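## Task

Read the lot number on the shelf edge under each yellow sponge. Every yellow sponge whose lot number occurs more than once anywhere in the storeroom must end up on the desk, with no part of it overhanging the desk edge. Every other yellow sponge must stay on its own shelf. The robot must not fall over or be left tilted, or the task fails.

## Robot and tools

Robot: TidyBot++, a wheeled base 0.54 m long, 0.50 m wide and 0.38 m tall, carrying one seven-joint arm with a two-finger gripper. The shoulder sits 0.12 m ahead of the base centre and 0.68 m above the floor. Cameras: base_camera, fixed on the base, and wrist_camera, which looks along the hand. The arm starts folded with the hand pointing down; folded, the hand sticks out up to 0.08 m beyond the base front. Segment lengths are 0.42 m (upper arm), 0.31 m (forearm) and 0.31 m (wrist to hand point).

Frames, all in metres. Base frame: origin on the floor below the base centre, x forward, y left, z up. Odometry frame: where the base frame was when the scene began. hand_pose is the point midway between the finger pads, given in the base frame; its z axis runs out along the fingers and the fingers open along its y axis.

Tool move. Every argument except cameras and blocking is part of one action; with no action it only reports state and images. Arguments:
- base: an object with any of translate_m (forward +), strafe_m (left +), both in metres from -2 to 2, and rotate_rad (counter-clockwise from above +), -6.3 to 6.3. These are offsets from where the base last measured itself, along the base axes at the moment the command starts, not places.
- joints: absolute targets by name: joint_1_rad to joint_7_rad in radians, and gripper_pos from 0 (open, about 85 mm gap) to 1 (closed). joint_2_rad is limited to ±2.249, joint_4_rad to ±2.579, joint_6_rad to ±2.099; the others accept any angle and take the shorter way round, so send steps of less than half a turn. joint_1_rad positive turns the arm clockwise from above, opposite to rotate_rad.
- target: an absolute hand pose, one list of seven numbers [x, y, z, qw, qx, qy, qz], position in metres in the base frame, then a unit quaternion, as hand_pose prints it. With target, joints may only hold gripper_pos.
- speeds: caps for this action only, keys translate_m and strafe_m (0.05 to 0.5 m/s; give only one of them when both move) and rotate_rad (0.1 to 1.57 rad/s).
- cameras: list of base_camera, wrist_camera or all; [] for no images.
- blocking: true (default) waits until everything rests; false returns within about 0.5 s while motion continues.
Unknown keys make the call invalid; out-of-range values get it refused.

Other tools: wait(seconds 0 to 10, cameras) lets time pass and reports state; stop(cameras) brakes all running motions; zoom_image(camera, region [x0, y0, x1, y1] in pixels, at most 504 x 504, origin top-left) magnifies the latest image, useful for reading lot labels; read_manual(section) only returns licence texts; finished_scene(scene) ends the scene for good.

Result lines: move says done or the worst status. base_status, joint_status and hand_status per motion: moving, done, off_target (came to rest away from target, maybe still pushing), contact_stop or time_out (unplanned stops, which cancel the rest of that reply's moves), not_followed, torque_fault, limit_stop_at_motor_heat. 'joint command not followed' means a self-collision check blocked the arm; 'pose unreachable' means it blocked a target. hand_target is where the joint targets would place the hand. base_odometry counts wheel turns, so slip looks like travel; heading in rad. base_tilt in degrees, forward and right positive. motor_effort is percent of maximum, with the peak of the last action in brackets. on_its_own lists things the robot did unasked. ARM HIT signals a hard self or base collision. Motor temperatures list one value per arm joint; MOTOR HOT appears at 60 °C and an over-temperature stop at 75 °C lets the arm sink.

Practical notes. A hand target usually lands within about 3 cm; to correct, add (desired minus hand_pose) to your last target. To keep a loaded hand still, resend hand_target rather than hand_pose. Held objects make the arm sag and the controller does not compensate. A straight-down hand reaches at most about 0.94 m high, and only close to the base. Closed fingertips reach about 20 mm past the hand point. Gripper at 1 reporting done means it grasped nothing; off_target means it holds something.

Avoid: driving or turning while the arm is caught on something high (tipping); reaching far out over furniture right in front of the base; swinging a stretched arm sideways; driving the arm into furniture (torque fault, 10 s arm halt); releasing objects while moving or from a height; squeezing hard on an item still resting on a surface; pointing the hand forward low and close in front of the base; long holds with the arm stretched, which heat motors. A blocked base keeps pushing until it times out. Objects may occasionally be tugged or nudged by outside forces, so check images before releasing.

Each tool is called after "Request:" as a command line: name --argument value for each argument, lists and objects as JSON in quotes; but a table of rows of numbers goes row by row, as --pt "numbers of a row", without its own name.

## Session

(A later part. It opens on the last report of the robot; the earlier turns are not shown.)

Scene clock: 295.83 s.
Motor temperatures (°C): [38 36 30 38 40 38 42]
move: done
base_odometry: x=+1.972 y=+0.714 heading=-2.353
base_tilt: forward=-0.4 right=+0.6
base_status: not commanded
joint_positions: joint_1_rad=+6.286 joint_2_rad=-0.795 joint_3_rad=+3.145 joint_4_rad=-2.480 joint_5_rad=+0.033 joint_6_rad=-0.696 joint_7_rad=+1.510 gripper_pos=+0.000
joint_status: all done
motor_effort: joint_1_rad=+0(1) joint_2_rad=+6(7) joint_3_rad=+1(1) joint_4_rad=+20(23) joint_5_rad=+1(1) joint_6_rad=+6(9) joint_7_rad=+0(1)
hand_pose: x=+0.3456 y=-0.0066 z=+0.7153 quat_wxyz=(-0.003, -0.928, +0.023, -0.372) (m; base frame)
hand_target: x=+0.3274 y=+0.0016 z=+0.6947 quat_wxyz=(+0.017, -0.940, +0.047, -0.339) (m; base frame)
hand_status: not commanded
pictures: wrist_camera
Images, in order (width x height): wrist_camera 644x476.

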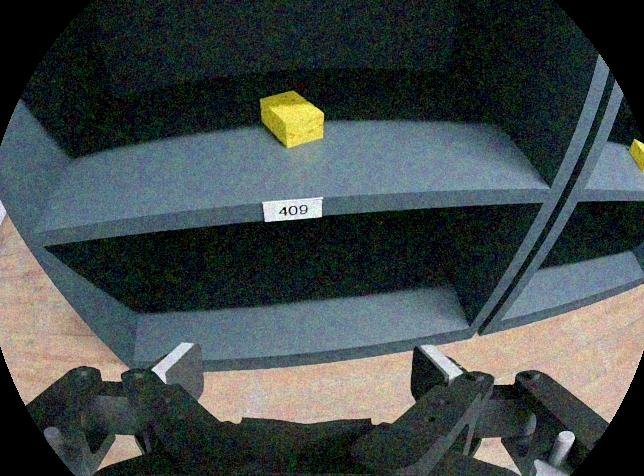

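Request:
move --base '{"strafe_m": -0.77}' --speeds '{"strafe_m": 0.4}' --joints '{"joint_6_rad": -0.34}' --cameras '["wrist_camera"]'

Request:
move --base '{"strafe_m": -0.77}' --speeds '{"strafe_m": 0.4}' --cameras '["wrist_camera"]'

Request:
move --base '{"strafe_m": -0.77}' --speeds '{"strafe_m": 0.4}' --cameras '["wrist_camera"]'

Scene clock: 299.00 s.
Motor temperatures (°C): [38 35 30 38 40 38 42]
move: done
base_odometry: x=+1.426 y=+1.257 heading=-2.354
base_tilt: forward=-0.4 right=+0.6
base_status: done
joint_positions: joint_1_rad=+6.286 joint_2_rad=-0.795 joint_3_rad=+3.145 joint_4_rad=-2.483 joint_5_rad=+0.033 joint_6_rad=-0.373 joint_7_rad=+1.510 gripper_pos=+0.000
joint_status: all done
motor_effort: joint_1_rad=+0(1) joint_2_rad=+5(7) joint_3_rad=+1(2) joint_4_rad=+21(23) joint_5_rad=+1(2) joint_6_rad=+8(9) joint_7_rad=+0(1)
hand_pose: x=+0.4055 y=-0.0043 z=+0.7934 quat_wxyz=(+0.002, -0.857, +0.019, -0.515) (m; base frame)
hand_target: x=+0.4065 y=+0.0018 z=+0.7937 quat_wxyz=(+0.026, -0.851, +0.042, -0.523) (m; base frame)
hand_status: not commanded
pictures: wrist_camera
Images, in order (width x height): wrist_camera 644x476.

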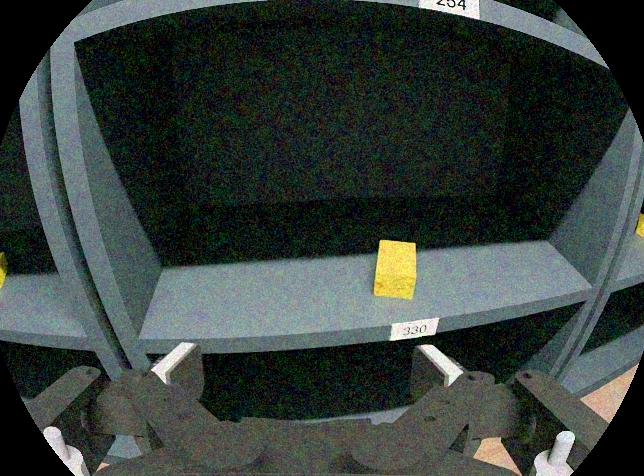

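Scene clock: 304.20 s.
Motor temperatures (°C): [38 35 30 38 40 38 42]
move: time_out
base_odometry: x=+0.882 y=+1.798 heading=-2.354
base_tilt: forward=-0.3 right=+0.6
base_status: strafe_m time_out (by the wheels' count: -0.768 of -0.770)
joint_positions: joint_1_rad=+6.286 joint_2_rad=-0.796 joint_3_rad=+3.145 joint_4_rad=-2.483 joint_5_rad=+0.033 joint_6_rad=-0.373 joint_7_rad=+1.510 gripper_pos=+0.000
joint_status: not commanded
motor_effort: joint_1_rad=-1(2) joint_2_rad=+4(8) joint_3_rad=+1(2) joint_4_rad=+21(23) joint_5_rad=+1(1) joint_6_rad=+8(9) joint_7_rad=+0(1)
hand_pose: x=+0.4054 y=-0.0042 z=+0.7935 quat_wxyz=(+0.002, -0.857, +0.019, -0.515) (m; base frame)
hand_target: x=+0.4065 y=+0.0018 z=+0.7937 quat_wxyz=(+0.026, -0.851, +0.042, -0.523) (m; base frame)
hand_status: not commanded
pictures: wrist_camera
Images, in order (width x height): wrist_camera 644x476.

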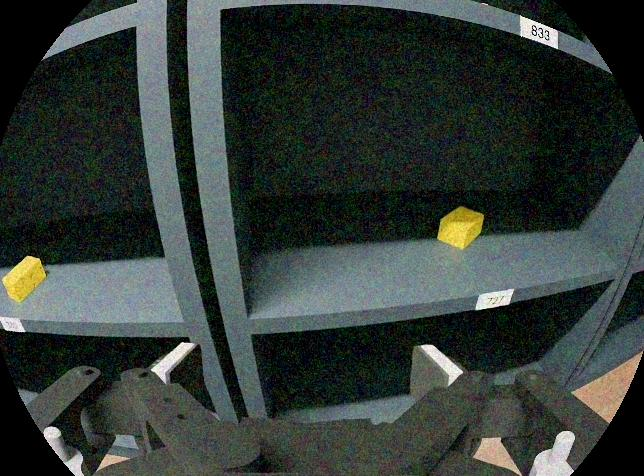

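not run: a stop that you did not command came earlier in this reply.

Request:
zoom_image --camera "wrist_camera" --region '[440, 0, 640, 320]'

Request:
move --base '{"strafe_m": -0.77}' --speeds '{"strafe_m": 0.4}' --cameras '["wrist_camera"]'

Scaled by 1.575.

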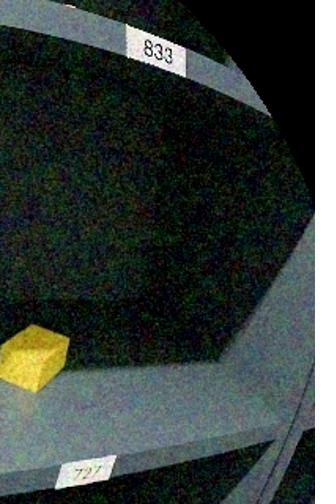

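Scene clock: 309.60 s.
Motor temperatures (°C): [38 35 30 38 40 38 42]
move: time_out
base_odometry: x=+0.338 y=+2.340 heading=-2.354
base_tilt: forward=-0.3 right=+0.6
base_status: strafe_m time_out (by the wheels' count: -0.768 of -0.770)
joint_positions: joint_1_rad=+6.286 joint_2_rad=-0.796 joint_3_rad=+3.145 joint_4_rad=-2.483 joint_5_rad=+0.033 joint_6_rad=-0.373 joint_7_rad=+1.510 gripper_pos=+0.000
joint_status: not commanded
motor_effort: joint_1_rad=+0(3) joint_2_rad=+5(8) joint_3_rad=+1(2) joint_4_rad=+22(23) joint_5_rad=+1(1) joint_6_rad=+8(8) joint_7_rad=+0(1)
hand_pose: x=+0.4054 y=-0.0042 z=+0.7935 quat_wxyz=(+0.002, -0.857, +0.019, -0.515) (m; base frame)
hand_target: x=+0.4065 y=+0.0018 z=+0.7937 quat_wxyz=(+0.026, -0.851, +0.042, -0.523) (m; base frame)
hand_status: not commanded
pictures: wrist_camera
Images, in order (width x height): wrist_camera 644x476.

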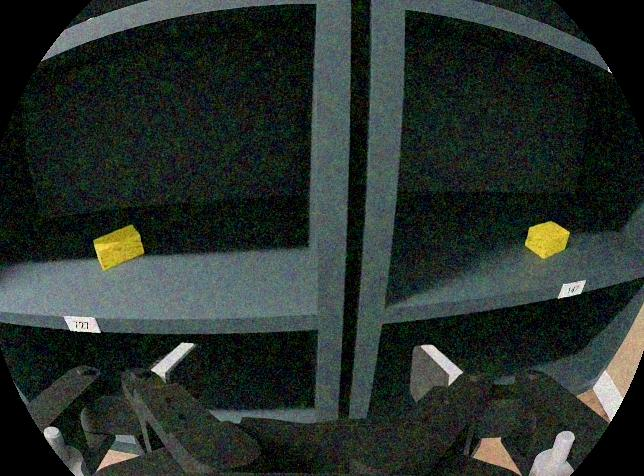

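Request:
move --base '{"strafe_m": -0.45}' --speeds '{"strafe_m": 0.4}' --cameras '["wrist_camera"]'

Request:
move --joints '{"joint_6_rad": -0.05}' --cameras '["wrist_camera"]'

Scene clock: 313.83 s.
Motor temperatures (°C): [38 35 30 38 40 38 42]
move: time_out
base_odometry: x=+0.020 y=+2.656 heading=-2.353
base_tilt: forward=-0.3 right=+0.6
base_status: strafe_m time_out (by the wheels' count: -0.448 of -0.450)
joint_positions: joint_1_rad=+6.286 joint_2_rad=-0.796 joint_3_rad=+3.145 joint_4_rad=-2.483 joint_5_rad=+0.033 joint_6_rad=-0.373 joint_7_rad=+1.510 gripper_pos=+0.000
joint_status: not commanded
motor_effort: joint_1_rad=+0(1) joint_2_rad=+5(7) joint_3_rad=+1(2) joint_4_rad=+22(23) joint_5_rad=+1(1) joint_6_rad=+8(9) joint_7_rad=+0(1)
hand_pose: x=+0.4054 y=-0.0041 z=+0.7935 quat_wxyz=(+0.002, -0.857, +0.019, -0.515) (m; base frame)
hand_target: x=+0.4065 y=+0.0018 z=+0.7937 quat_wxyz=(+0.026, -0.851, +0.042, -0.523) (m; base frame)
hand_status: not commanded
pictures: wrist_camera
Images, in order (width x height): wrist_camera 644x476.

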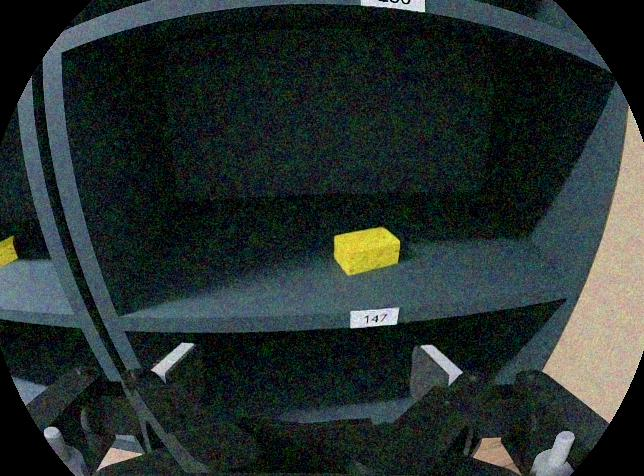

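not run: a stop that you did not command came earlier in this reply.

Request:
move --joints '{"joint_6_rad": -0.05}' --cameras '["wrist_camera"]'

Scene clock: 315.43 s.
Motor temperatures (°C): [38 35 30 38 40 38 42]
move: done
base_odometry: x=+0.020 y=+2.656 heading=-2.353
base_tilt: forward=-0.3 right=+0.6
base_status: not commanded
joint_positions: joint_1_rad=+6.286 joint_2_rad=-0.796 joint_3_rad=+3.145 joint_4_rad=-2.485 joint_5_rad=+0.033 joint_6_rad=-0.092 joint_7_rad=+1.510 gripper_pos=+0.000
joint_status: all done
motor_effort: joint_1_rad=+0(1) joint_2_rad=+4(6) joint_3_rad=+1(1) joint_4_rad=+22(24) joint_5_rad=+1(1) joint_6_rad=+9(9) joint_7_rad=+0(1)
hand_pose: x=+0.4350 y=-0.0016 z=+0.8742 quat_wxyz=(+0.007, -0.777, +0.014, -0.629) (m; base frame)
hand_target: x=+0.4352 y=+0.0019 z=+0.8789 quat_wxyz=(+0.032, -0.767, +0.038, -0.640) (m; base frame)
hand_status: not commanded
pictures: wrist_camera
Images, in order (width x height): wrist_camera 644x476.

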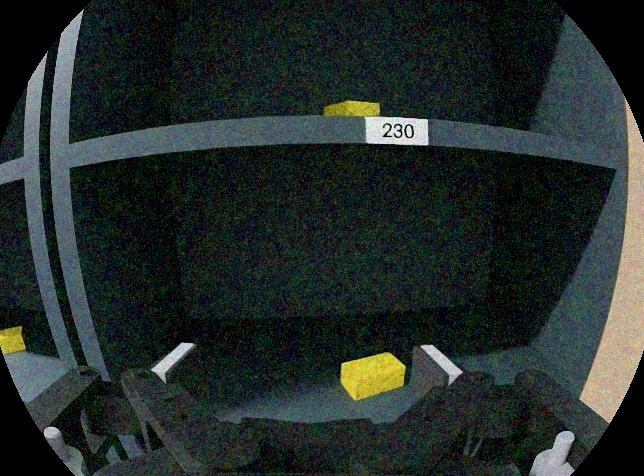

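Request:
zoom_image --camera "wrist_camera" --region '[300, 80, 460, 160]'

Request:
zoom_image --camera "wrist_camera" --region '[320, 330, 440, 420]'

Scaled by 3.150.

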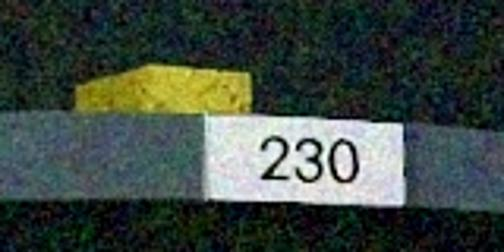

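Scaled by 4.200.

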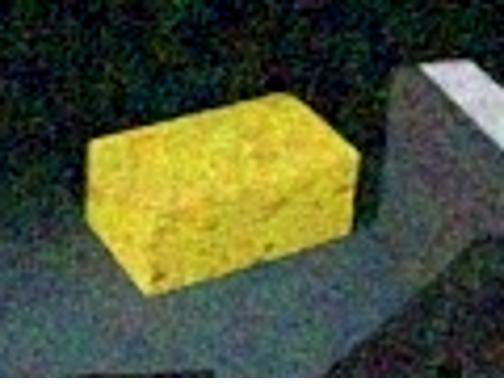

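Request:
move --joints '{"joint_2_rad": 0.1, "joint_4_rad": -0.75, "joint_6_rad": -1.45}' --cameras '["wrist_camera", "base_camera"]'

Scene clock: 321.60 s.
Motor temperatures (°C): [38 35 30 38 40 38 42]
move: done
base_odometry: x=+0.020 y=+2.656 heading=-2.353
base_tilt: forward=-0.3 right=+0.6
base_status: not commanded
joint_positions: joint_1_rad=+6.286 joint_2_rad=+0.075 joint_3_rad=+3.145 joint_4_rad=-0.772 joint_5_rad=+0.033 joint_6_rad=-1.392 joint_7_rad=+1.510 gripper_pos=+0.000
joint_status: all done
motor_effort: joint_1_rad=+0(1) joint_2_rad=-19(21) joint_3_rad=+0(1) joint_4_rad=+17(24) joint_5_rad=+1(1) joint_6_rad=+7(10) joint_7_rad=+0(1)
hand_pose: x=+0.6304 y=-0.0117 z=+1.1168 quat_wxyz=(-0.004, -0.899, +0.035, -0.436) (m; base frame)
hand_target: x=+0.6293 y=+0.0021 z=+1.1005 quat_wxyz=(+0.021, -0.912, +0.045, -0.408) (m; base frame)
hand_status: not commanded
pictures: base_camera, wrist_camera
Images, in order (width x height): base_camera 644x364, wrist_camera 644x476.

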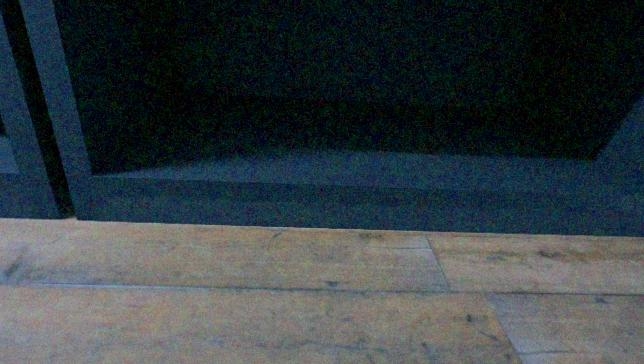

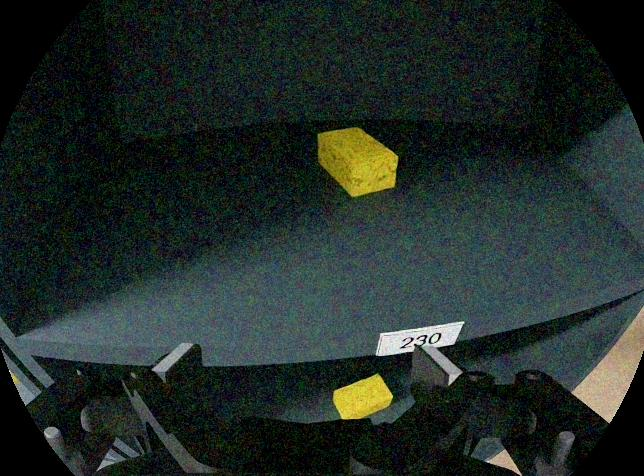

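Request:
zoom_image --camera "wrist_camera" --region '[300, 115, 420, 205]'

Scaled by 4.200.

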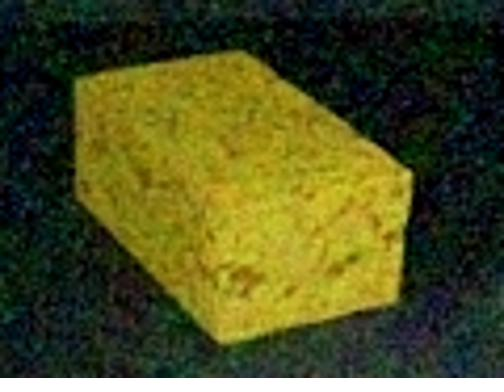

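Request:
move --base '{"strafe_m": -0.1}' --speeds '{"strafe_m": 0.2}' --cameras '[]'

Request:
move --joints '{"joint_1_rad": 0.204, "joint_2_rad": 0.26, "joint_4_rad": -0.58, "joint_5_rad": -0.42, "joint_6_rad": -1.645, "joint_7_rad": 1.99}' --cameras '["wrist_camera"]'

Scene clock: 330.67 s.
Motor temperatures (°C): [38 35 30 38 40 38 42]
move: time_out
base_odometry: x=-0.049 y=+2.725 heading=-2.352
base_tilt: forward=-0.3 right=+0.6
base_status: strafe_m time_out (by the wheels' count: -0.098 of -0.100)
joint_positions: joint_1_rad=+6.284 joint_2_rad=+0.076 joint_3_rad=+3.143 joint_4_rad=-0.771 joint_5_rad=+0.033 joint_6_rad=-1.394 joint_7_rad=+1.510 gripper_pos=+0.000
joint_status: not commanded
motor_effort: joint_1_rad=-1(3) joint_2_rad=-20(21) joint_3_rad=+0(3) joint_4_rad=+17(18) joint_5_rad=+1(3) joint_6_rad=+7(8) joint_7_rad=+0(1)
hand_pose: x=+0.6304 y=-0.0103 z=+1.1161 quat_wxyz=(-0.003, -0.900, +0.033, -0.435) (m; base frame)
hand_target: x=+0.6293 y=+0.0021 z=+1.1005 quat_wxyz=(+0.021, -0.912, +0.045, -0.408) (m; base frame)
hand_status: not commanded
pictures: none
No camera images: "cameras" was empty.

not run: a stop that you did not command came earlier in this reply.

Request:
move --joints '{"joint_1_rad": 0.204, "joint_2_rad": 0.26, "joint_4_rad": -0.58, "joint_5_rad": -0.42, "joint_6_rad": -1.645, "joint_7_rad": 1.99}' --cameras '["wrist_camera"]'

Scene clock: 332.47 s.
Motor temperatures (°C): [38 35 30 38 40 38 42]
move: done
base_odometry: x=-0.049 y=+2.725 heading=-2.352
base_tilt: forward=-0.3 right=+0.6
base_status: not commanded
joint_positions: joint_1_rad=+6.470 joint_2_rad=+0.245 joint_3_rad=+3.143 joint_4_rad=-0.602 joint_5_rad=-0.345 joint_6_rad=-1.587 joint_7_rad=+1.947 gripper_pos=+0.000
joint_status: all done
motor_effort: joint_1_rad=+0(2) joint_2_rad=-24(28) joint_3_rad=+0(1) joint_4_rad=+16(18) joint_5_rad=-2(2) joint_6_rad=+6(8) joint_7_rad=+0(1)
hand_pose: x=+0.6574 y=+0.0057 z=+1.0753 quat_wxyz=(+0.058, -0.914, -0.148, -0.372) (m; base frame)
hand_target: x=+0.6483 y=+0.0218 z=+1.0719 quat_wxyz=(+0.086, -0.911, -0.181, -0.359) (m; base frame)
hand_status: not commanded
pictures: wrist_camera
Images, in order (width x height): wrist_camera 644x476.

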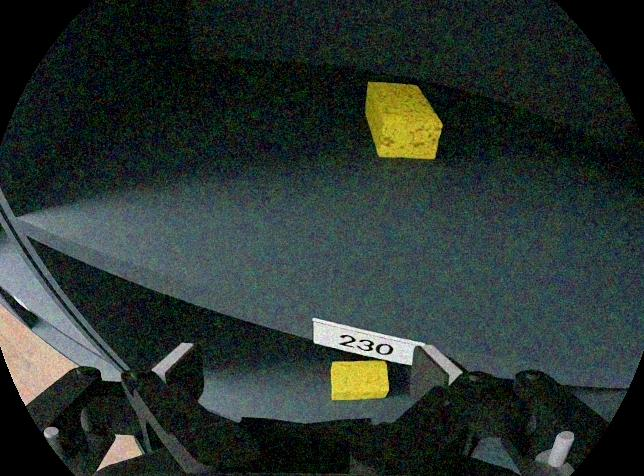

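Request:
zoom_image --camera "wrist_camera" --region '[350, 70, 460, 170]'

Scaled by 4.582.

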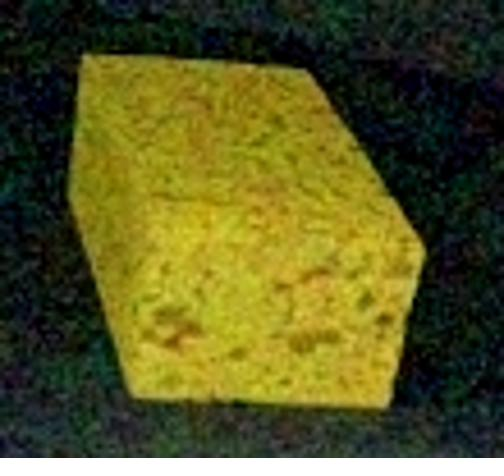

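Request:
move --base '{"translate_m": 0.25}' --speeds '{"translate_m": 0.15}' --cameras '["wrist_camera", "base_camera"]'

Scene clock: 335.70 s.
Motor temperatures (°C): [38 35 30 38 40 38 42]
move: done
base_odometry: x=-0.226 y=+2.547 heading=-2.353
base_tilt: forward=-0.3 right=+0.6
base_status: done
joint_positions: joint_1_rad=+6.472 joint_2_rad=+0.251 joint_3_rad=+3.143 joint_4_rad=-0.598 joint_5_rad=-0.348 joint_6_rad=-1.593 joint_7_rad=+1.949 gripper_pos=+0.000
joint_status: not commanded
motor_effort: joint_1_rad=-1(2) joint_2_rad=-25(28) joint_3_rad=+0(1) joint_4_rad=+16(17) joint_5_rad=-2(2) joint_6_rad=+5(7) joint_7_rad=+0(1)
hand_pose: x=+0.6583 y=+0.0059 z=+1.0733 quat_wxyz=(+0.060, -0.915, -0.150, -0.370) (m; base frame)
hand_target: x=+0.6483 y=+0.0218 z=+1.0719 quat_wxyz=(+0.086, -0.911, -0.181, -0.359) (m; base frame)
hand_status: not commanded
pictures: base_camera, wrist_camera
Images, in order (width x height): base_camera 644x364, wrist_camera 644x476.

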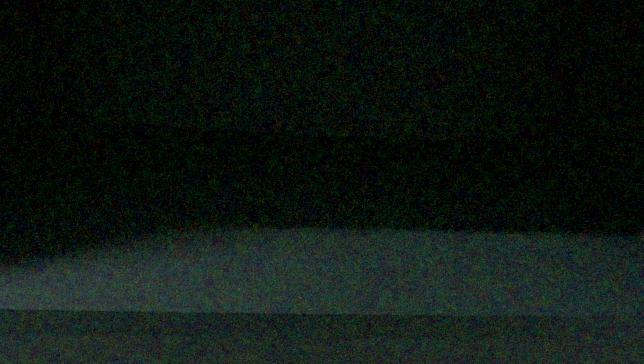

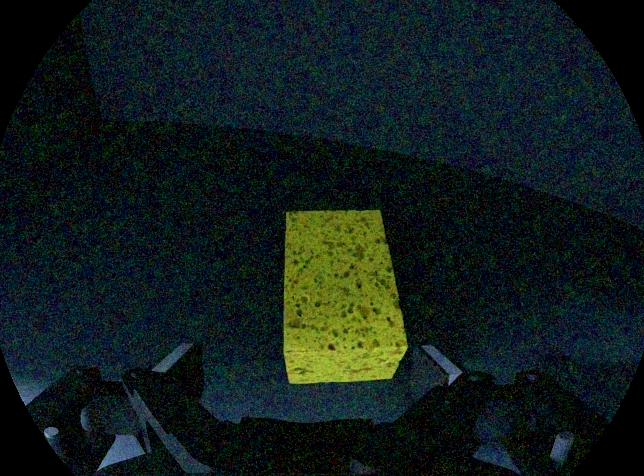

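Request:
move --cameras '["wrist_camera"]'

Scene clock: 337.37 s.
Motor temperatures (°C): [38 35 30 38 40 38 42]
base_odometry: x=-0.226 y=+2.547 heading=-2.353
base_tilt: forward=-0.3 right=+0.6
base_status: done
joint_positions: joint_1_rad=+6.472 joint_2_rad=+0.251 joint_3_rad=+3.143 joint_4_rad=-0.598 joint_5_rad=-0.348 joint_6_rad=-1.593 joint_7_rad=+1.949 gripper_pos=+0.000
joint_status: not commanded
motor_effort: joint_1_rad=+0(2) joint_2_rad=-24(28) joint_3_rad=-1(1) joint_4_rad=+16(17) joint_5_rad=-2(2) joint_6_rad=+6(7) joint_7_rad=+0(1)
hand_pose: x=+0.6583 y=+0.0059 z=+1.0733 quat_wxyz=(+0.060, -0.915, -0.150, -0.370) (m; base frame)
hand_target: x=+0.6483 y=+0.0218 z=+1.0719 quat_wxyz=(+0.086, -0.911, -0.181, -0.359) (m; base frame)
hand_status: not commanded
pictures: wrist_camera
Images, in order (width x height): wrist_camera 644x476.

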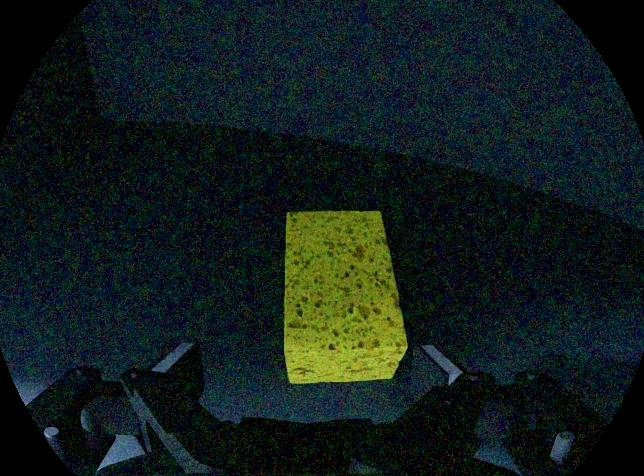

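Request:
move --base '{"translate_m": 0.088}' --speeds '{"translate_m": 0.1}' --cameras '["wrist_camera"]'

Scene clock: 339.83 s.
Motor temperatures (°C): [38 35 30 38 40 38 42]
move: done
base_odometry: x=-0.288 y=+2.485 heading=-2.354
base_tilt: forward=-0.3 right=+0.6
base_status: done
joint_positions: joint_1_rad=+6.473 joint_2_rad=+0.250 joint_3_rad=+3.143 joint_4_rad=-0.597 joint_5_rad=-0.349 joint_6_rad=-1.594 joint_7_rad=+1.949 gripper_pos=+0.000
joint_status: not commanded
motor_effort: joint_1_rad=+0(2) joint_2_rad=-24(28) joint_3_rad=+0(2) joint_4_rad=+16(17) joint_5_rad=-1(2) joint_6_rad=+6(7) joint_7_rad=+0(1)
hand_pose: x=+0.6578 y=+0.0058 z=+1.0734 quat_wxyz=(+0.060, -0.915, -0.150, -0.369) (m; base frame)
hand_target: x=+0.6483 y=+0.0218 z=+1.0719 quat_wxyz=(+0.086, -0.911, -0.181, -0.359) (m; base frame)
hand_status: not commanded
pictures: wrist_camera
Images, in order (width x height): wrist_camera 644x476.

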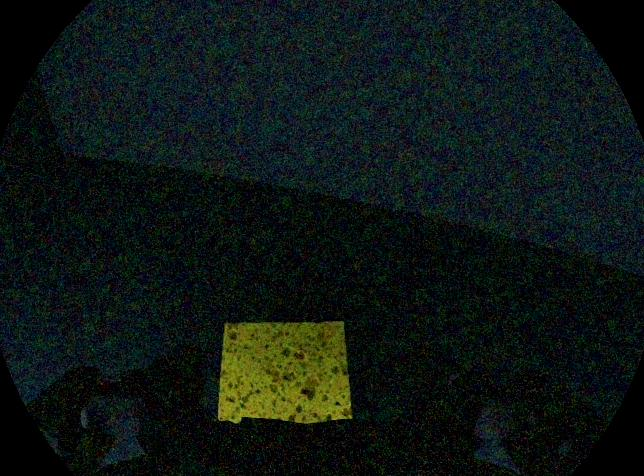

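Request:
move --base '{"translate_m": -0.008, "strafe_m": 0.012}' --speeds '{"translate_m": 0.1}' --cameras '["wrist_camera"]'

Request:
move --joints '{"joint_2_rad": 0.170, "joint_4_rad": -0.836, "joint_5_rad": -0.445, "joint_6_rad": -1.395, "joint_7_rad": 2.044}' --cameras '["wrist_camera"]'

Scene clock: 341.23 s.
Motor temperatures (°C): [38 35 30 38 40 38 42]
move: done
base_odometry: x=-0.274 y=+2.482 heading=-2.354
base_tilt: forward=-0.3 right=+0.6
base_status: done
joint_positions: joint_1_rad=+6.476 joint_2_rad=+0.247 joint_3_rad=+3.143 joint_4_rad=-0.597 joint_5_rad=-0.352 joint_6_rad=-1.595 joint_7_rad=+1.949 gripper_pos=+0.000
joint_status: not commanded
motor_effort: joint_1_rad=+0(3) joint_2_rad=-24(28) joint_3_rad=+0(2) joint_4_rad=+17(18) joint_5_rad=-2(3) joint_6_rad=+5(6) joint_7_rad=+0(1)
hand_pose: x=+0.6564 y=+0.0051 z=+1.0754 quat_wxyz=(+0.060, -0.915, -0.149, -0.371) (m; base frame)
hand_target: x=+0.6483 y=+0.0218 z=+1.0719 quat_wxyz=(+0.086, -0.911, -0.181, -0.359) (m; base frame)
hand_status: not commanded
pictures: wrist_camera
Images, in order (width x height): wrist_camera 644x476.

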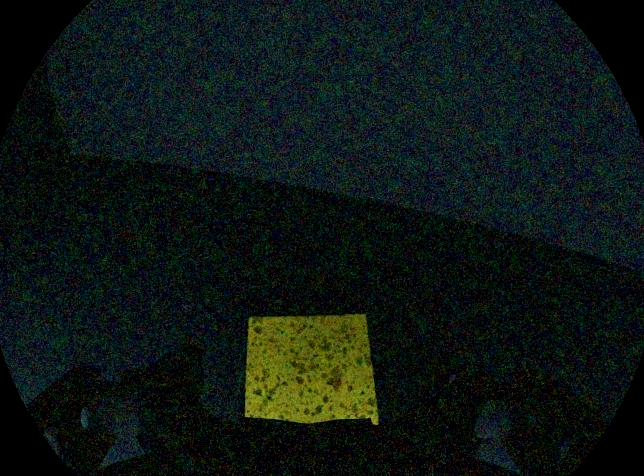

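Scene clock: 342.53 s.
Motor temperatures (°C): [38 36 30 38 40 38 42]
move: done
base_odometry: x=-0.274 y=+2.482 heading=-2.354
base_tilt: forward=-0.3 right=+0.6
base_status: not commanded
joint_positions: joint_1_rad=+6.476 joint_2_rad=+0.177 joint_3_rad=+3.143 joint_4_rad=-0.807 joint_5_rad=-0.371 joint_6_rad=-1.456 joint_7_rad=+2.002 gripper_pos=+0.000
joint_status: all done
motor_effort: joint_1_rad=-1(1) joint_2_rad=-23(25) joint_3_rad=+0(1) joint_4_rad=+18(19) joint_5_rad=-2(3) joint_6_rad=+6(7) joint_7_rad=+0(1)
hand_pose: x=+0.6560 y=+0.0101 z=+1.0504 quat_wxyz=(+0.066, -0.911, -0.152, -0.377) (m; base frame)
hand_target: x=+0.6656 y=+0.0238 z=+1.0604 quat_wxyz=(+0.087, -0.895, -0.165, -0.405) (m; base frame)
hand_status: not commanded
pictures: wrist_camera
Images, in order (width x height): wrist_camera 644x476.

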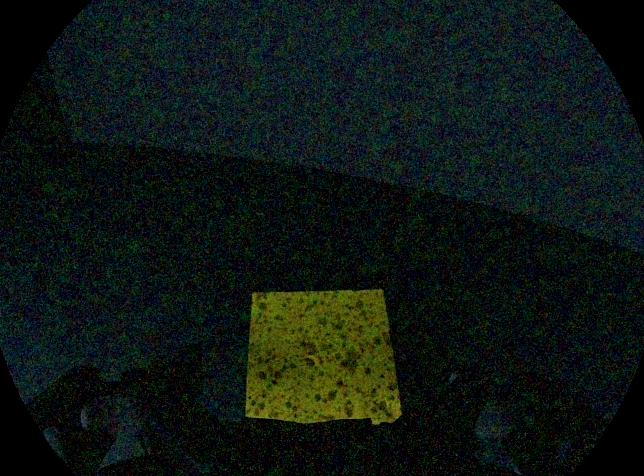

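Request:
move --joints '{"joint_2_rad": 0.137, "joint_4_rad": -0.952, "joint_5_rad": -0.450, "joint_6_rad": -1.318, "joint_7_rad": 2.085}' --cameras '["wrist_camera"]'

Scene clock: 343.83 s.
Motor temperatures (°C): [38 36 30 38 40 38 42]
move: done
base_odometry: x=-0.274 y=+2.482 heading=-2.354
base_tilt: forward=-0.3 right=+0.6
base_status: not commanded
joint_positions: joint_1_rad=+6.476 joint_2_rad=+0.143 joint_3_rad=+3.143 joint_4_rad=-0.923 joint_5_rad=-0.376 joint_6_rad=-1.379 joint_7_rad=+2.043 gripper_pos=+0.000
joint_status: all done
motor_effort: joint_1_rad=+0(1) joint_2_rad=-23(25) joint_3_rad=+0(1) joint_4_rad=+18(19) joint_5_rad=-2(3) joint_6_rad=+5(7) joint_7_rad=+0(1)
hand_pose: x=+0.6556 y=+0.0104 z=+1.0301 quat_wxyz=(+0.065, -0.911, -0.157, -0.377) (m; base frame)
hand_target: x=+0.6655 y=+0.0230 z=+1.0400 quat_wxyz=(+0.085, -0.895, -0.166, -0.406) (m; base frame)
hand_status: not commanded
pictures: wrist_camera
Images, in order (width x height): wrist_camera 644x476.

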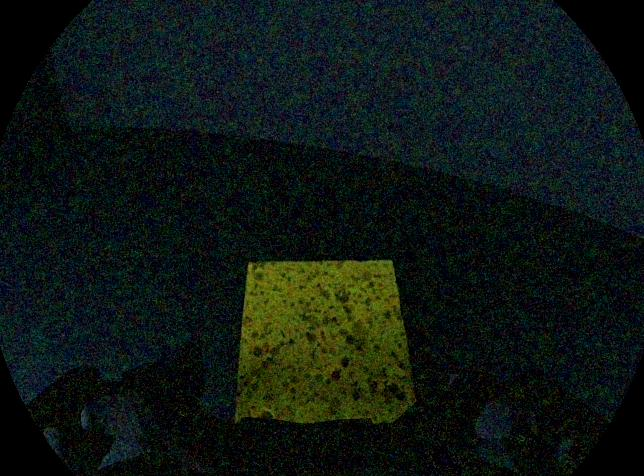

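Request:
move --joints '{"gripper_pos": 0.2}' --cameras '["wrist_camera"]'

Request:
move --joints '{"gripper_pos": 0.32}' --cameras '[]'

Request:
move --joints '{"gripper_pos": 0.42}' --cameras '["wrist_camera"]'

Scene clock: 344.70 s.
Motor temperatures (°C): [38 36 30 38 40 38 42]
move: done
base_odometry: x=-0.274 y=+2.482 heading=-2.354
base_tilt: forward=-0.3 right=+0.6
base_status: not commanded
joint_positions: joint_1_rad=+6.476 joint_2_rad=+0.143 joint_3_rad=+3.143 joint_4_rad=-0.923 joint_5_rad=-0.377 joint_6_rad=-1.378 joint_7_rad=+2.044 gripper_pos=+0.200
joint_status: all done
motor_effort: joint_1_rad=-1(1) joint_2_rad=-23(23) joint_3_rad=+0(0) joint_4_rad=+18(19) joint_5_rad=-2(2) joint_6_rad=+6(6) joint_7_rad=+0(0)
hand_pose: x=+0.6558 y=+0.0105 z=+1.0307 quat_wxyz=(+0.065, -0.910, -0.157, -0.378) (m; base frame)
hand_target: x=+0.6655 y=+0.0230 z=+1.0400 quat_wxyz=(+0.085, -0.895, -0.166, -0.406) (m; base frame)
hand_status: not commanded
pictures: wrist_camera
Images, in order (width x height): wrist_camera 644x476.

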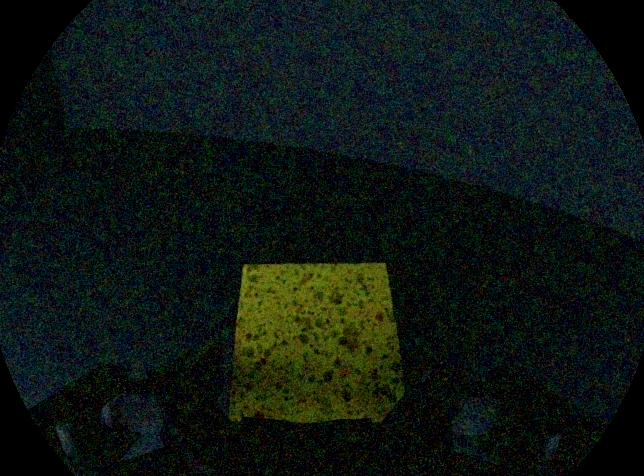

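Scene clock: 345.23 s.
Motor temperatures (°C): [38 36 30 38 40 38 42]
move: done
base_odometry: x=-0.274 y=+2.482 heading=-2.354
base_tilt: forward=-0.3 right=+0.6
base_status: not commanded
joint_positions: joint_1_rad=+6.476 joint_2_rad=+0.142 joint_3_rad=+3.143 joint_4_rad=-0.923 joint_5_rad=-0.377 joint_6_rad=-1.377 joint_7_rad=+2.044 gripper_pos=+0.318
joint_status: all done
motor_effort: joint_1_rad=+0(1) joint_2_rad=-23(23) joint_3_rad=+0(1) joint_4_rad=+19(19) joint_5_rad=-2(2) joint_6_rad=+5(6) joint_7_rad=+0(0)
hand_pose: x=+0.6557 y=+0.0105 z=+1.0311 quat_wxyz=(+0.065, -0.910, -0.157, -0.378) (m; base frame)
hand_target: x=+0.6655 y=+0.0230 z=+1.0400 quat_wxyz=(+0.085, -0.895, -0.166, -0.406) (m; base frame)
hand_status: not commanded
pictures: none
No camera images: "cameras" was empty.

Scene clock: 345.77 s.
Motor temperatures (°C): [38 36 30 38 40 38 42]
move: done
base_odometry: x=-0.274 y=+2.482 heading=-2.354
base_tilt: forward=-0.3 right=+0.6
base_status: not commanded
joint_positions: joint_1_rad=+6.476 joint_2_rad=+0.140 joint_3_rad=+3.143 joint_4_rad=-0.923 joint_5_rad=-0.377 joint_6_rad=-1.376 joint_7_rad=+2.044 gripper_pos=+0.397
joint_status: all done
motor_effort: joint_1_rad=+0(1) joint_2_rad=-23(24) joint_3_rad=+0(1) joint_4_rad=+18(19) joint_5_rad=-2(2) joint_6_rad=+6(6) joint_7_rad=+0(0)
hand_pose: x=+0.6553 y=+0.0107 z=+1.0323 quat_wxyz=(+0.064, -0.909, -0.157, -0.380) (m; base frame)
hand_target: x=+0.6655 y=+0.0230 z=+1.0400 quat_wxyz=(+0.085, -0.895, -0.166, -0.406) (m; base frame)
hand_status: not commanded
pictures: wrist_camera
Images, in order (width x height): wrist_camera 644x476.

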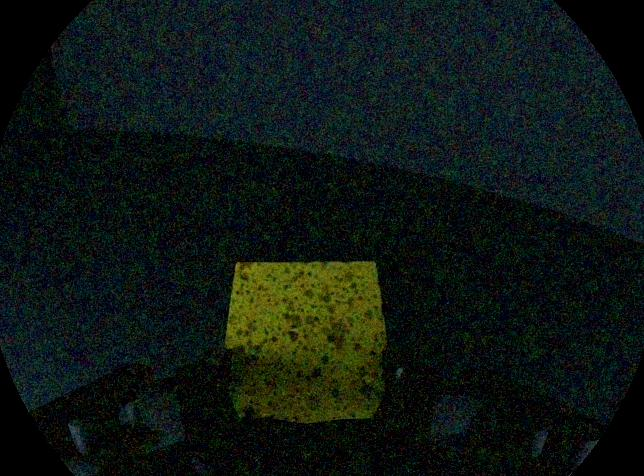

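Request:
move --joints '{"gripper_pos": 0.5}' --cameras '[]'

Request:
move --joints '{"joint_2_rad": 0.190, "joint_4_rad": -0.812, "joint_5_rad": -0.42, "joint_6_rad": -1.52, "joint_7_rad": 2.0}' --cameras '["wrist_camera"]'

Scene clock: 346.47 s.
Motor temperatures (°C): [38 36 30 38 40 38 42]
move: off_target
base_odometry: x=-0.274 y=+2.482 heading=-2.354
base_tilt: forward=-0.3 right=+0.6
base_status: not commanded
joint_positions: joint_1_rad=+6.476 joint_2_rad=+0.140 joint_3_rad=+3.143 joint_4_rad=-0.923 joint_5_rad=-0.377 joint_6_rad=-1.376 joint_7_rad=+2.044 gripper_pos=+0.398
joint_status: gripper_pos off_target (ended at +0.398, target +0.500)
motor_effort: joint_1_rad=-1(1) joint_2_rad=-23(23) joint_3_rad=+0(1) joint_4_rad=+18(19) joint_5_rad=-3(3) joint_6_rad=+6(6) joint_7_rad=-1(1)
hand_pose: x=+0.6553 y=+0.0107 z=+1.0323 quat_wxyz=(+0.064, -0.909, -0.157, -0.380) (m; base frame)
hand_target: x=+0.6655 y=+0.0230 z=+1.0400 quat_wxyz=(+0.085, -0.895, -0.166, -0.406) (m; base frame)
hand_status: not commanded
pictures: none
No camera images: "cameras" was empty.

Scene clock: 347.50 s.
Motor temperatures (°C): [38 36 30 38 40 38 42]
move: done
base_odometry: x=-0.274 y=+2.482 heading=-2.354
base_tilt: forward=-0.3 right=+0.6
base_status: not commanded
joint_positions: joint_1_rad=+6.476 joint_2_rad=+0.163 joint_3_rad=+3.143 joint_4_rad=-0.831 joint_5_rad=-0.377 joint_6_rad=-1.469 joint_7_rad=+2.031 gripper_pos=+0.398
joint_status: all done
motor_effort: joint_1_rad=+0(1) joint_2_rad=-23(24) joint_3_rad=+0(1) joint_4_rad=+18(19) joint_5_rad=-2(3) joint_6_rad=+6(6) joint_7_rad=+0(1)
hand_pose: x=+0.6467 y=+0.0140 z=+1.0444 quat_wxyz=(+0.068, -0.912, -0.167, -0.368) (m; base frame)
hand_target: x=+0.6447 y=+0.0227 z=+1.0338 quat_wxyz=(+0.099, -0.919, -0.158, -0.346) (m; base frame)
hand_status: not commanded
pictures: wrist_camera
Images, in order (width x height): wrist_camera 644x476.

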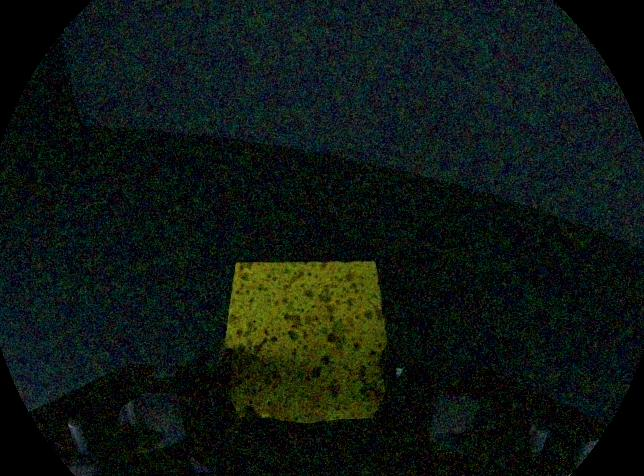

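Request:
move --joints '{"joint_2_rad": 0.275, "joint_4_rad": -0.58, "joint_5_rad": -0.42, "joint_6_rad": -1.645, "joint_7_rad": 1.96, "gripper_pos": 0.58}' --cameras '[]'

Request:
move --base '{"translate_m": -0.5}' --speeds '{"translate_m": 0.2}' --cameras '["wrist_camera"]'

Scene clock: 348.93 s.
Motor temperatures (°C): [38 36 30 38 40 38 42]
move: off_target
base_odometry: x=-0.274 y=+2.482 heading=-2.354
base_tilt: forward=-0.3 right=+0.6
base_status: not commanded
joint_positions: joint_1_rad=+6.476 joint_2_rad=+0.246 joint_3_rad=+3.143 joint_4_rad=-0.602 joint_5_rad=-0.377 joint_6_rad=-1.587 joint_7_rad=+2.002 gripper_pos=+0.398
joint_status: gripper_pos off_target (ended at +0.398, target +0.580); the others done
motor_effort: joint_1_rad=-1(1) joint_2_rad=-25(25) joint_3_rad=+0(1) joint_4_rad=+16(19) joint_5_rad=-2(3) joint_6_rad=+6(7) joint_7_rad=+0(1)
hand_pose: x=+0.6574 y=+0.0126 z=+1.0775 quat_wxyz=(+0.062, -0.907, -0.176, -0.377) (m; base frame)
hand_target: x=+0.6540 y=+0.0206 z=+1.0642 quat_wxyz=(+0.094, -0.917, -0.166, -0.351) (m; base frame)
hand_status: not commanded
pictures: none
No camera images: "cameras" was empty.

Scene clock: 354.67 s.
Motor temperatures (°C): [38 36 30 38 40 37 42]
move: time_out
base_odometry: x=-0.036 y=+2.721 heading=-2.356
base_tilt: forward=-0.3 right=+0.6
base_status: translate_m time_out (by the wheels' count: -0.338 of -0.500)
joint_positions: joint_1_rad=+6.482 joint_2_rad=+0.257 joint_3_rad=+3.142 joint_4_rad=-0.591 joint_5_rad=-0.379 joint_6_rad=-1.600 joint_7_rad=+2.001 gripper_pos=+0.398
joint_status: not commanded
motor_effort: joint_1_rad=-1(11) joint_2_rad=-25(37) joint_3_rad=-1(6) joint_4_rad=+16(24) joint_5_rad=-2(6) joint_6_rad=+6(9) joint_7_rad=+0(1)
hand_pose: x=+0.6587 y=+0.0100 z=+1.0739 quat_wxyz=(+0.064, -0.910, -0.175, -0.371) (m; base frame)
hand_target: x=+0.6540 y=+0.0206 z=+1.0642 quat_wxyz=(+0.094, -0.917, -0.166, -0.351) (m; base frame)
hand_status: not commanded
pictures: wrist_camera
Images, in order (width x height): wrist_camera 644x476.

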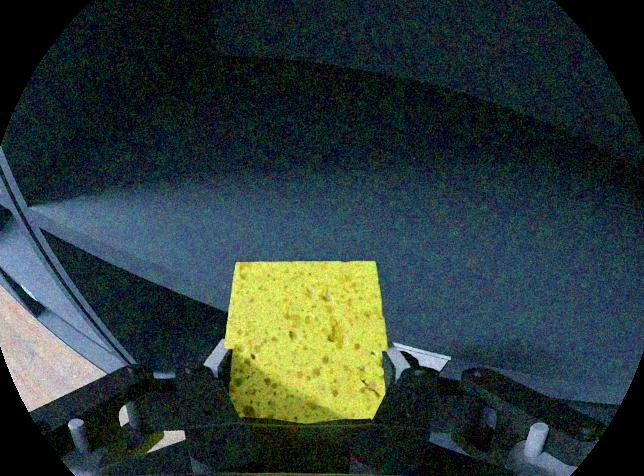

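Request:
move --joints '{"joint_2_rad": -0.15, "joint_4_rad": -0.95, "joint_6_rad": -1.6}' --cameras '["wrist_camera"]'

Scene clock: 357.47 s.
Motor temperatures (°C): [38 36 30 38 40 37 42]
move: done
base_odometry: x=-0.036 y=+2.721 heading=-2.356
base_tilt: forward=-0.4 right=+0.6
base_status: not commanded
joint_positions: joint_1_rad=+6.482 joint_2_rad=-0.154 joint_3_rad=+3.142 joint_4_rad=-0.920 joint_5_rad=-0.379 joint_6_rad=-1.600 joint_7_rad=+2.001 gripper_pos=+0.398
joint_status: all done
motor_effort: joint_1_rad=+0(1) joint_2_rad=-10(28) joint_3_rad=+1(1) joint_4_rad=+16(18) joint_5_rad=-2(2) joint_6_rad=+6(8) joint_7_rad=+0(1)
hand_pose: x=+0.4904 y=+0.0440 z=+1.1172 quat_wxyz=(+0.049, -0.894, -0.181, -0.406) (m; base frame)
hand_target: x=+0.4915 y=+0.0545 z=+1.1068 quat_wxyz=(+0.080, -0.900, -0.166, -0.395) (m; base frame)
hand_status: not commanded
pictures: wrist_camera
Images, in order (width x height): wrist_camera 644x476.

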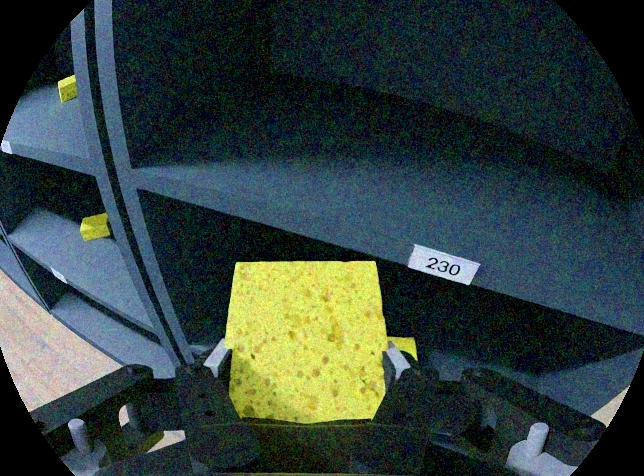

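Request:
move --joints '{"joint_1_rad": 0.0, "joint_2_rad": -0.8, "joint_4_rad": -2.5, "joint_5_rad": 0.0, "joint_6_rad": -0.4, "joint_7_rad": 1.57}' --cameras '["wrist_camera"]'

Scene clock: 360.73 s.
Motor temperatures (°C): [38 36 30 37 40 37 42]
move: done
base_odometry: x=-0.036 y=+2.721 heading=-2.356
base_tilt: forward=-0.4 right=+0.6
base_status: not commanded
joint_positions: joint_1_rad=+6.303 joint_2_rad=-0.781 joint_3_rad=+3.142 joint_4_rad=-2.471 joint_5_rad=-0.076 joint_6_rad=-0.463 joint_7_rad=+1.612 gripper_pos=+0.398
joint_status: all done
motor_effort: joint_1_rad=+0(2) joint_2_rad=+5(11) joint_3_rad=+1(2) joint_4_rad=+22(23) joint_5_rad=+0(3) joint_6_rad=+7(9) joint_7_rad=+0(1)
hand_pose: x=+0.3951 y=+0.0064 z=+0.7723 quat_wxyz=(+0.017, -0.880, +0.013, -0.475) (m; base frame)
hand_target: x=+0.3976 y=+0.0018 z=+0.7773 quat_wxyz=(+0.000, -0.867, +0.000, -0.498) (m; base frame)
hand_status: not commanded
pictures: wrist_camera
Images, in order (width x height): wrist_camera 644x476.

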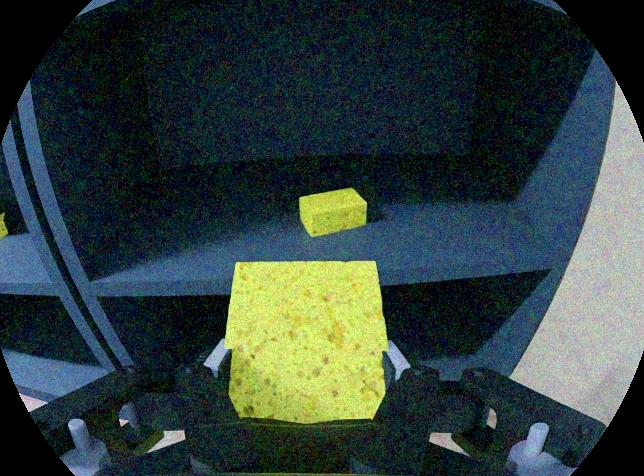

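Request:
move --base '{"translate_m": 0.07, "strafe_m": 1.9}' --speeds '{"strafe_m": 0.4}' --cameras '[]'

Request:
move --base '{"strafe_m": 1.9}' --speeds '{"strafe_m": 0.4}' --cameras '["wrist_camera"]'

Scene clock: 366.83 s.
Motor temperatures (°C): [38 36 30 37 40 37 42]
move: done
base_odometry: x=+1.259 y=+1.329 heading=-2.356
base_tilt: forward=-0.3 right=+0.6
base_status: done
joint_positions: joint_1_rad=+6.300 joint_2_rad=-0.783 joint_3_rad=+3.142 joint_4_rad=-2.471 joint_5_rad=-0.072 joint_6_rad=-0.460 joint_7_rad=+1.611 gripper_pos=+0.398
joint_status: not commanded
motor_effort: joint_1_rad=-1(1) joint_2_rad=+4(6) joint_3_rad=+1(3) joint_4_rad=+22(23) joint_5_rad=+1(1) joint_6_rad=+7(8) joint_7_rad=+0(1)
hand_pose: x=+0.3954 y=+0.0066 z=+0.7734 quat_wxyz=(+0.016, -0.879, +0.011, -0.477) (m; base frame)
hand_target: x=+0.3976 y=+0.0018 z=+0.7773 quat_wxyz=(+0.000, -0.867, +0.000, -0.498) (m; base frame)
hand_status: not commanded
pictures: none
No camera images: "cameras" was empty.

Scene clock: 372.53 s.
Motor temperatures (°C): [38 36 30 37 40 37 42]
move: done
base_odometry: x=+2.603 y=-0.014 heading=-2.356
base_tilt: forward=-0.3 right=+0.6
base_status: done
joint_positions: joint_1_rad=+6.299 joint_2_rad=-0.783 joint_3_rad=+3.142 joint_4_rad=-2.471 joint_5_rad=-0.071 joint_6_rad=-0.460 joint_7_rad=+1.611 gripper_pos=+0.398
joint_status: not commanded
motor_effort: joint_1_rad=+0(1) joint_2_rad=+4(6) joint_3_rad=+1(3) joint_4_rad=+22(23) joint_5_rad=+0(1) joint_6_rad=+8(9) joint_7_rad=+0(1)
hand_pose: x=+0.3954 y=+0.0068 z=+0.7736 quat_wxyz=(+0.016, -0.879, +0.010, -0.477) (m; base frame)
hand_target: x=+0.3976 y=+0.0018 z=+0.7773 quat_wxyz=(+0.000, -0.867, +0.000, -0.498) (m; base frame)
hand_status: not commanded
pictures: wrist_camera
Images, in order (width x height): wrist_camera 644x476.

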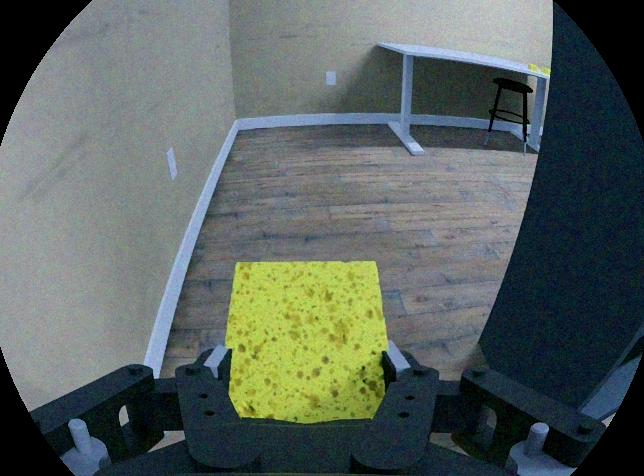

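Request:
move --base '{"translate_m": 1.85}' --speeds '{"translate_m": 0.4}' --cameras '["wrist_camera"]'

Request:
move --base '{"strafe_m": -1.2, "translate_m": 0.0}' --speeds '{"strafe_m": 0.4}' --cameras '["wrist_camera"]'

Scene clock: 378.33 s.
Motor temperatures (°C): [38 35 30 37 40 38 42]
move: done
base_odometry: x=+1.296 y=-1.323 heading=-2.355
base_tilt: forward=-0.3 right=+0.6
base_status: done
joint_positions: joint_1_rad=+6.299 joint_2_rad=-0.791 joint_3_rad=+3.142 joint_4_rad=-2.472 joint_5_rad=-0.071 joint_6_rad=-0.457 joint_7_rad=+1.611 gripper_pos=+0.398
joint_status: not commanded
motor_effort: joint_1_rad=-1(1) joint_2_rad=+5(7) joint_3_rad=+1(1) joint_4_rad=+22(23) joint_5_rad=+0(1) joint_6_rad=+7(9) joint_7_rad=+0(1)
hand_pose: x=+0.3950 y=+0.0068 z=+0.7759 quat_wxyz=(+0.016, -0.876, +0.010, -0.481) (m; base frame)
hand_target: x=+0.3976 y=+0.0018 z=+0.7773 quat_wxyz=(+0.000, -0.867, +0.000, -0.498) (m; base frame)
hand_status: not commanded
pictures: wrist_camera
Images, in order (width x height): wrist_camera 644x476.

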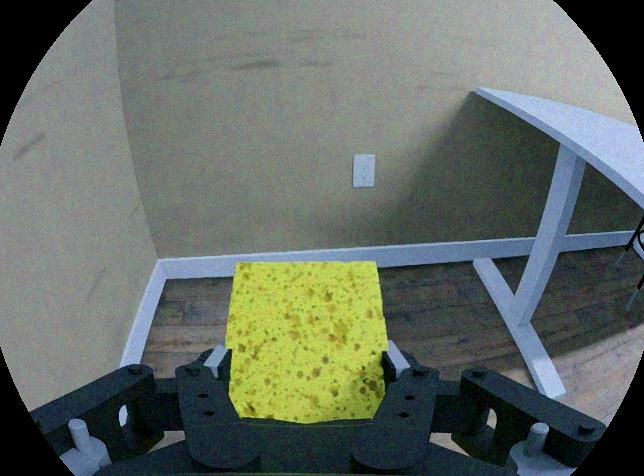

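Scene clock: 382.27 s.
Motor temperatures (°C): [38 35 30 37 40 38 42]
move: done
base_odometry: x=+0.446 y=-0.476 heading=-2.354
base_tilt: forward=-0.4 right=+0.6
base_status: done
joint_positions: joint_1_rad=+6.298 joint_2_rad=-0.791 joint_3_rad=+3.142 joint_4_rad=-2.472 joint_5_rad=-0.070 joint_6_rad=-0.457 joint_7_rad=+1.611 gripper_pos=+0.398
joint_status: not commanded
motor_effort: joint_1_rad=+0(1) joint_2_rad=+5(6) joint_3_rad=+1(3) joint_4_rad=+23(23) joint_5_rad=+0(1) joint_6_rad=+7(8) joint_7_rad=+0(1)
hand_pose: x=+0.3949 y=+0.0068 z=+0.7759 quat_wxyz=(+0.016, -0.876, +0.009, -0.481) (m; base frame)
hand_target: x=+0.3976 y=+0.0018 z=+0.7773 quat_wxyz=(+0.000, -0.867, +0.000, -0.498) (m; base frame)
hand_status: not commanded
pictures: wrist_camera
Images, in order (width x height): wrist_camera 644x476.

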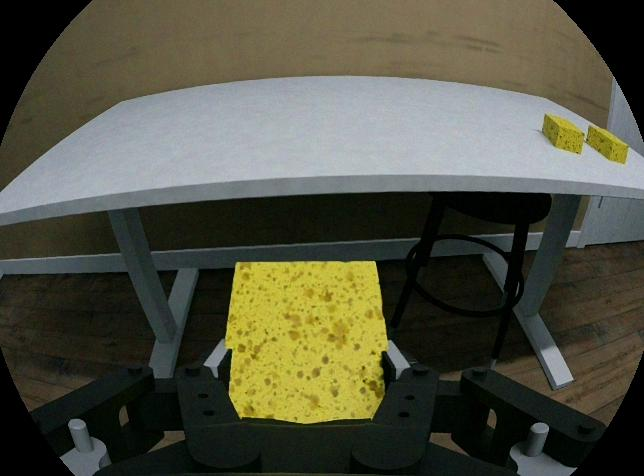

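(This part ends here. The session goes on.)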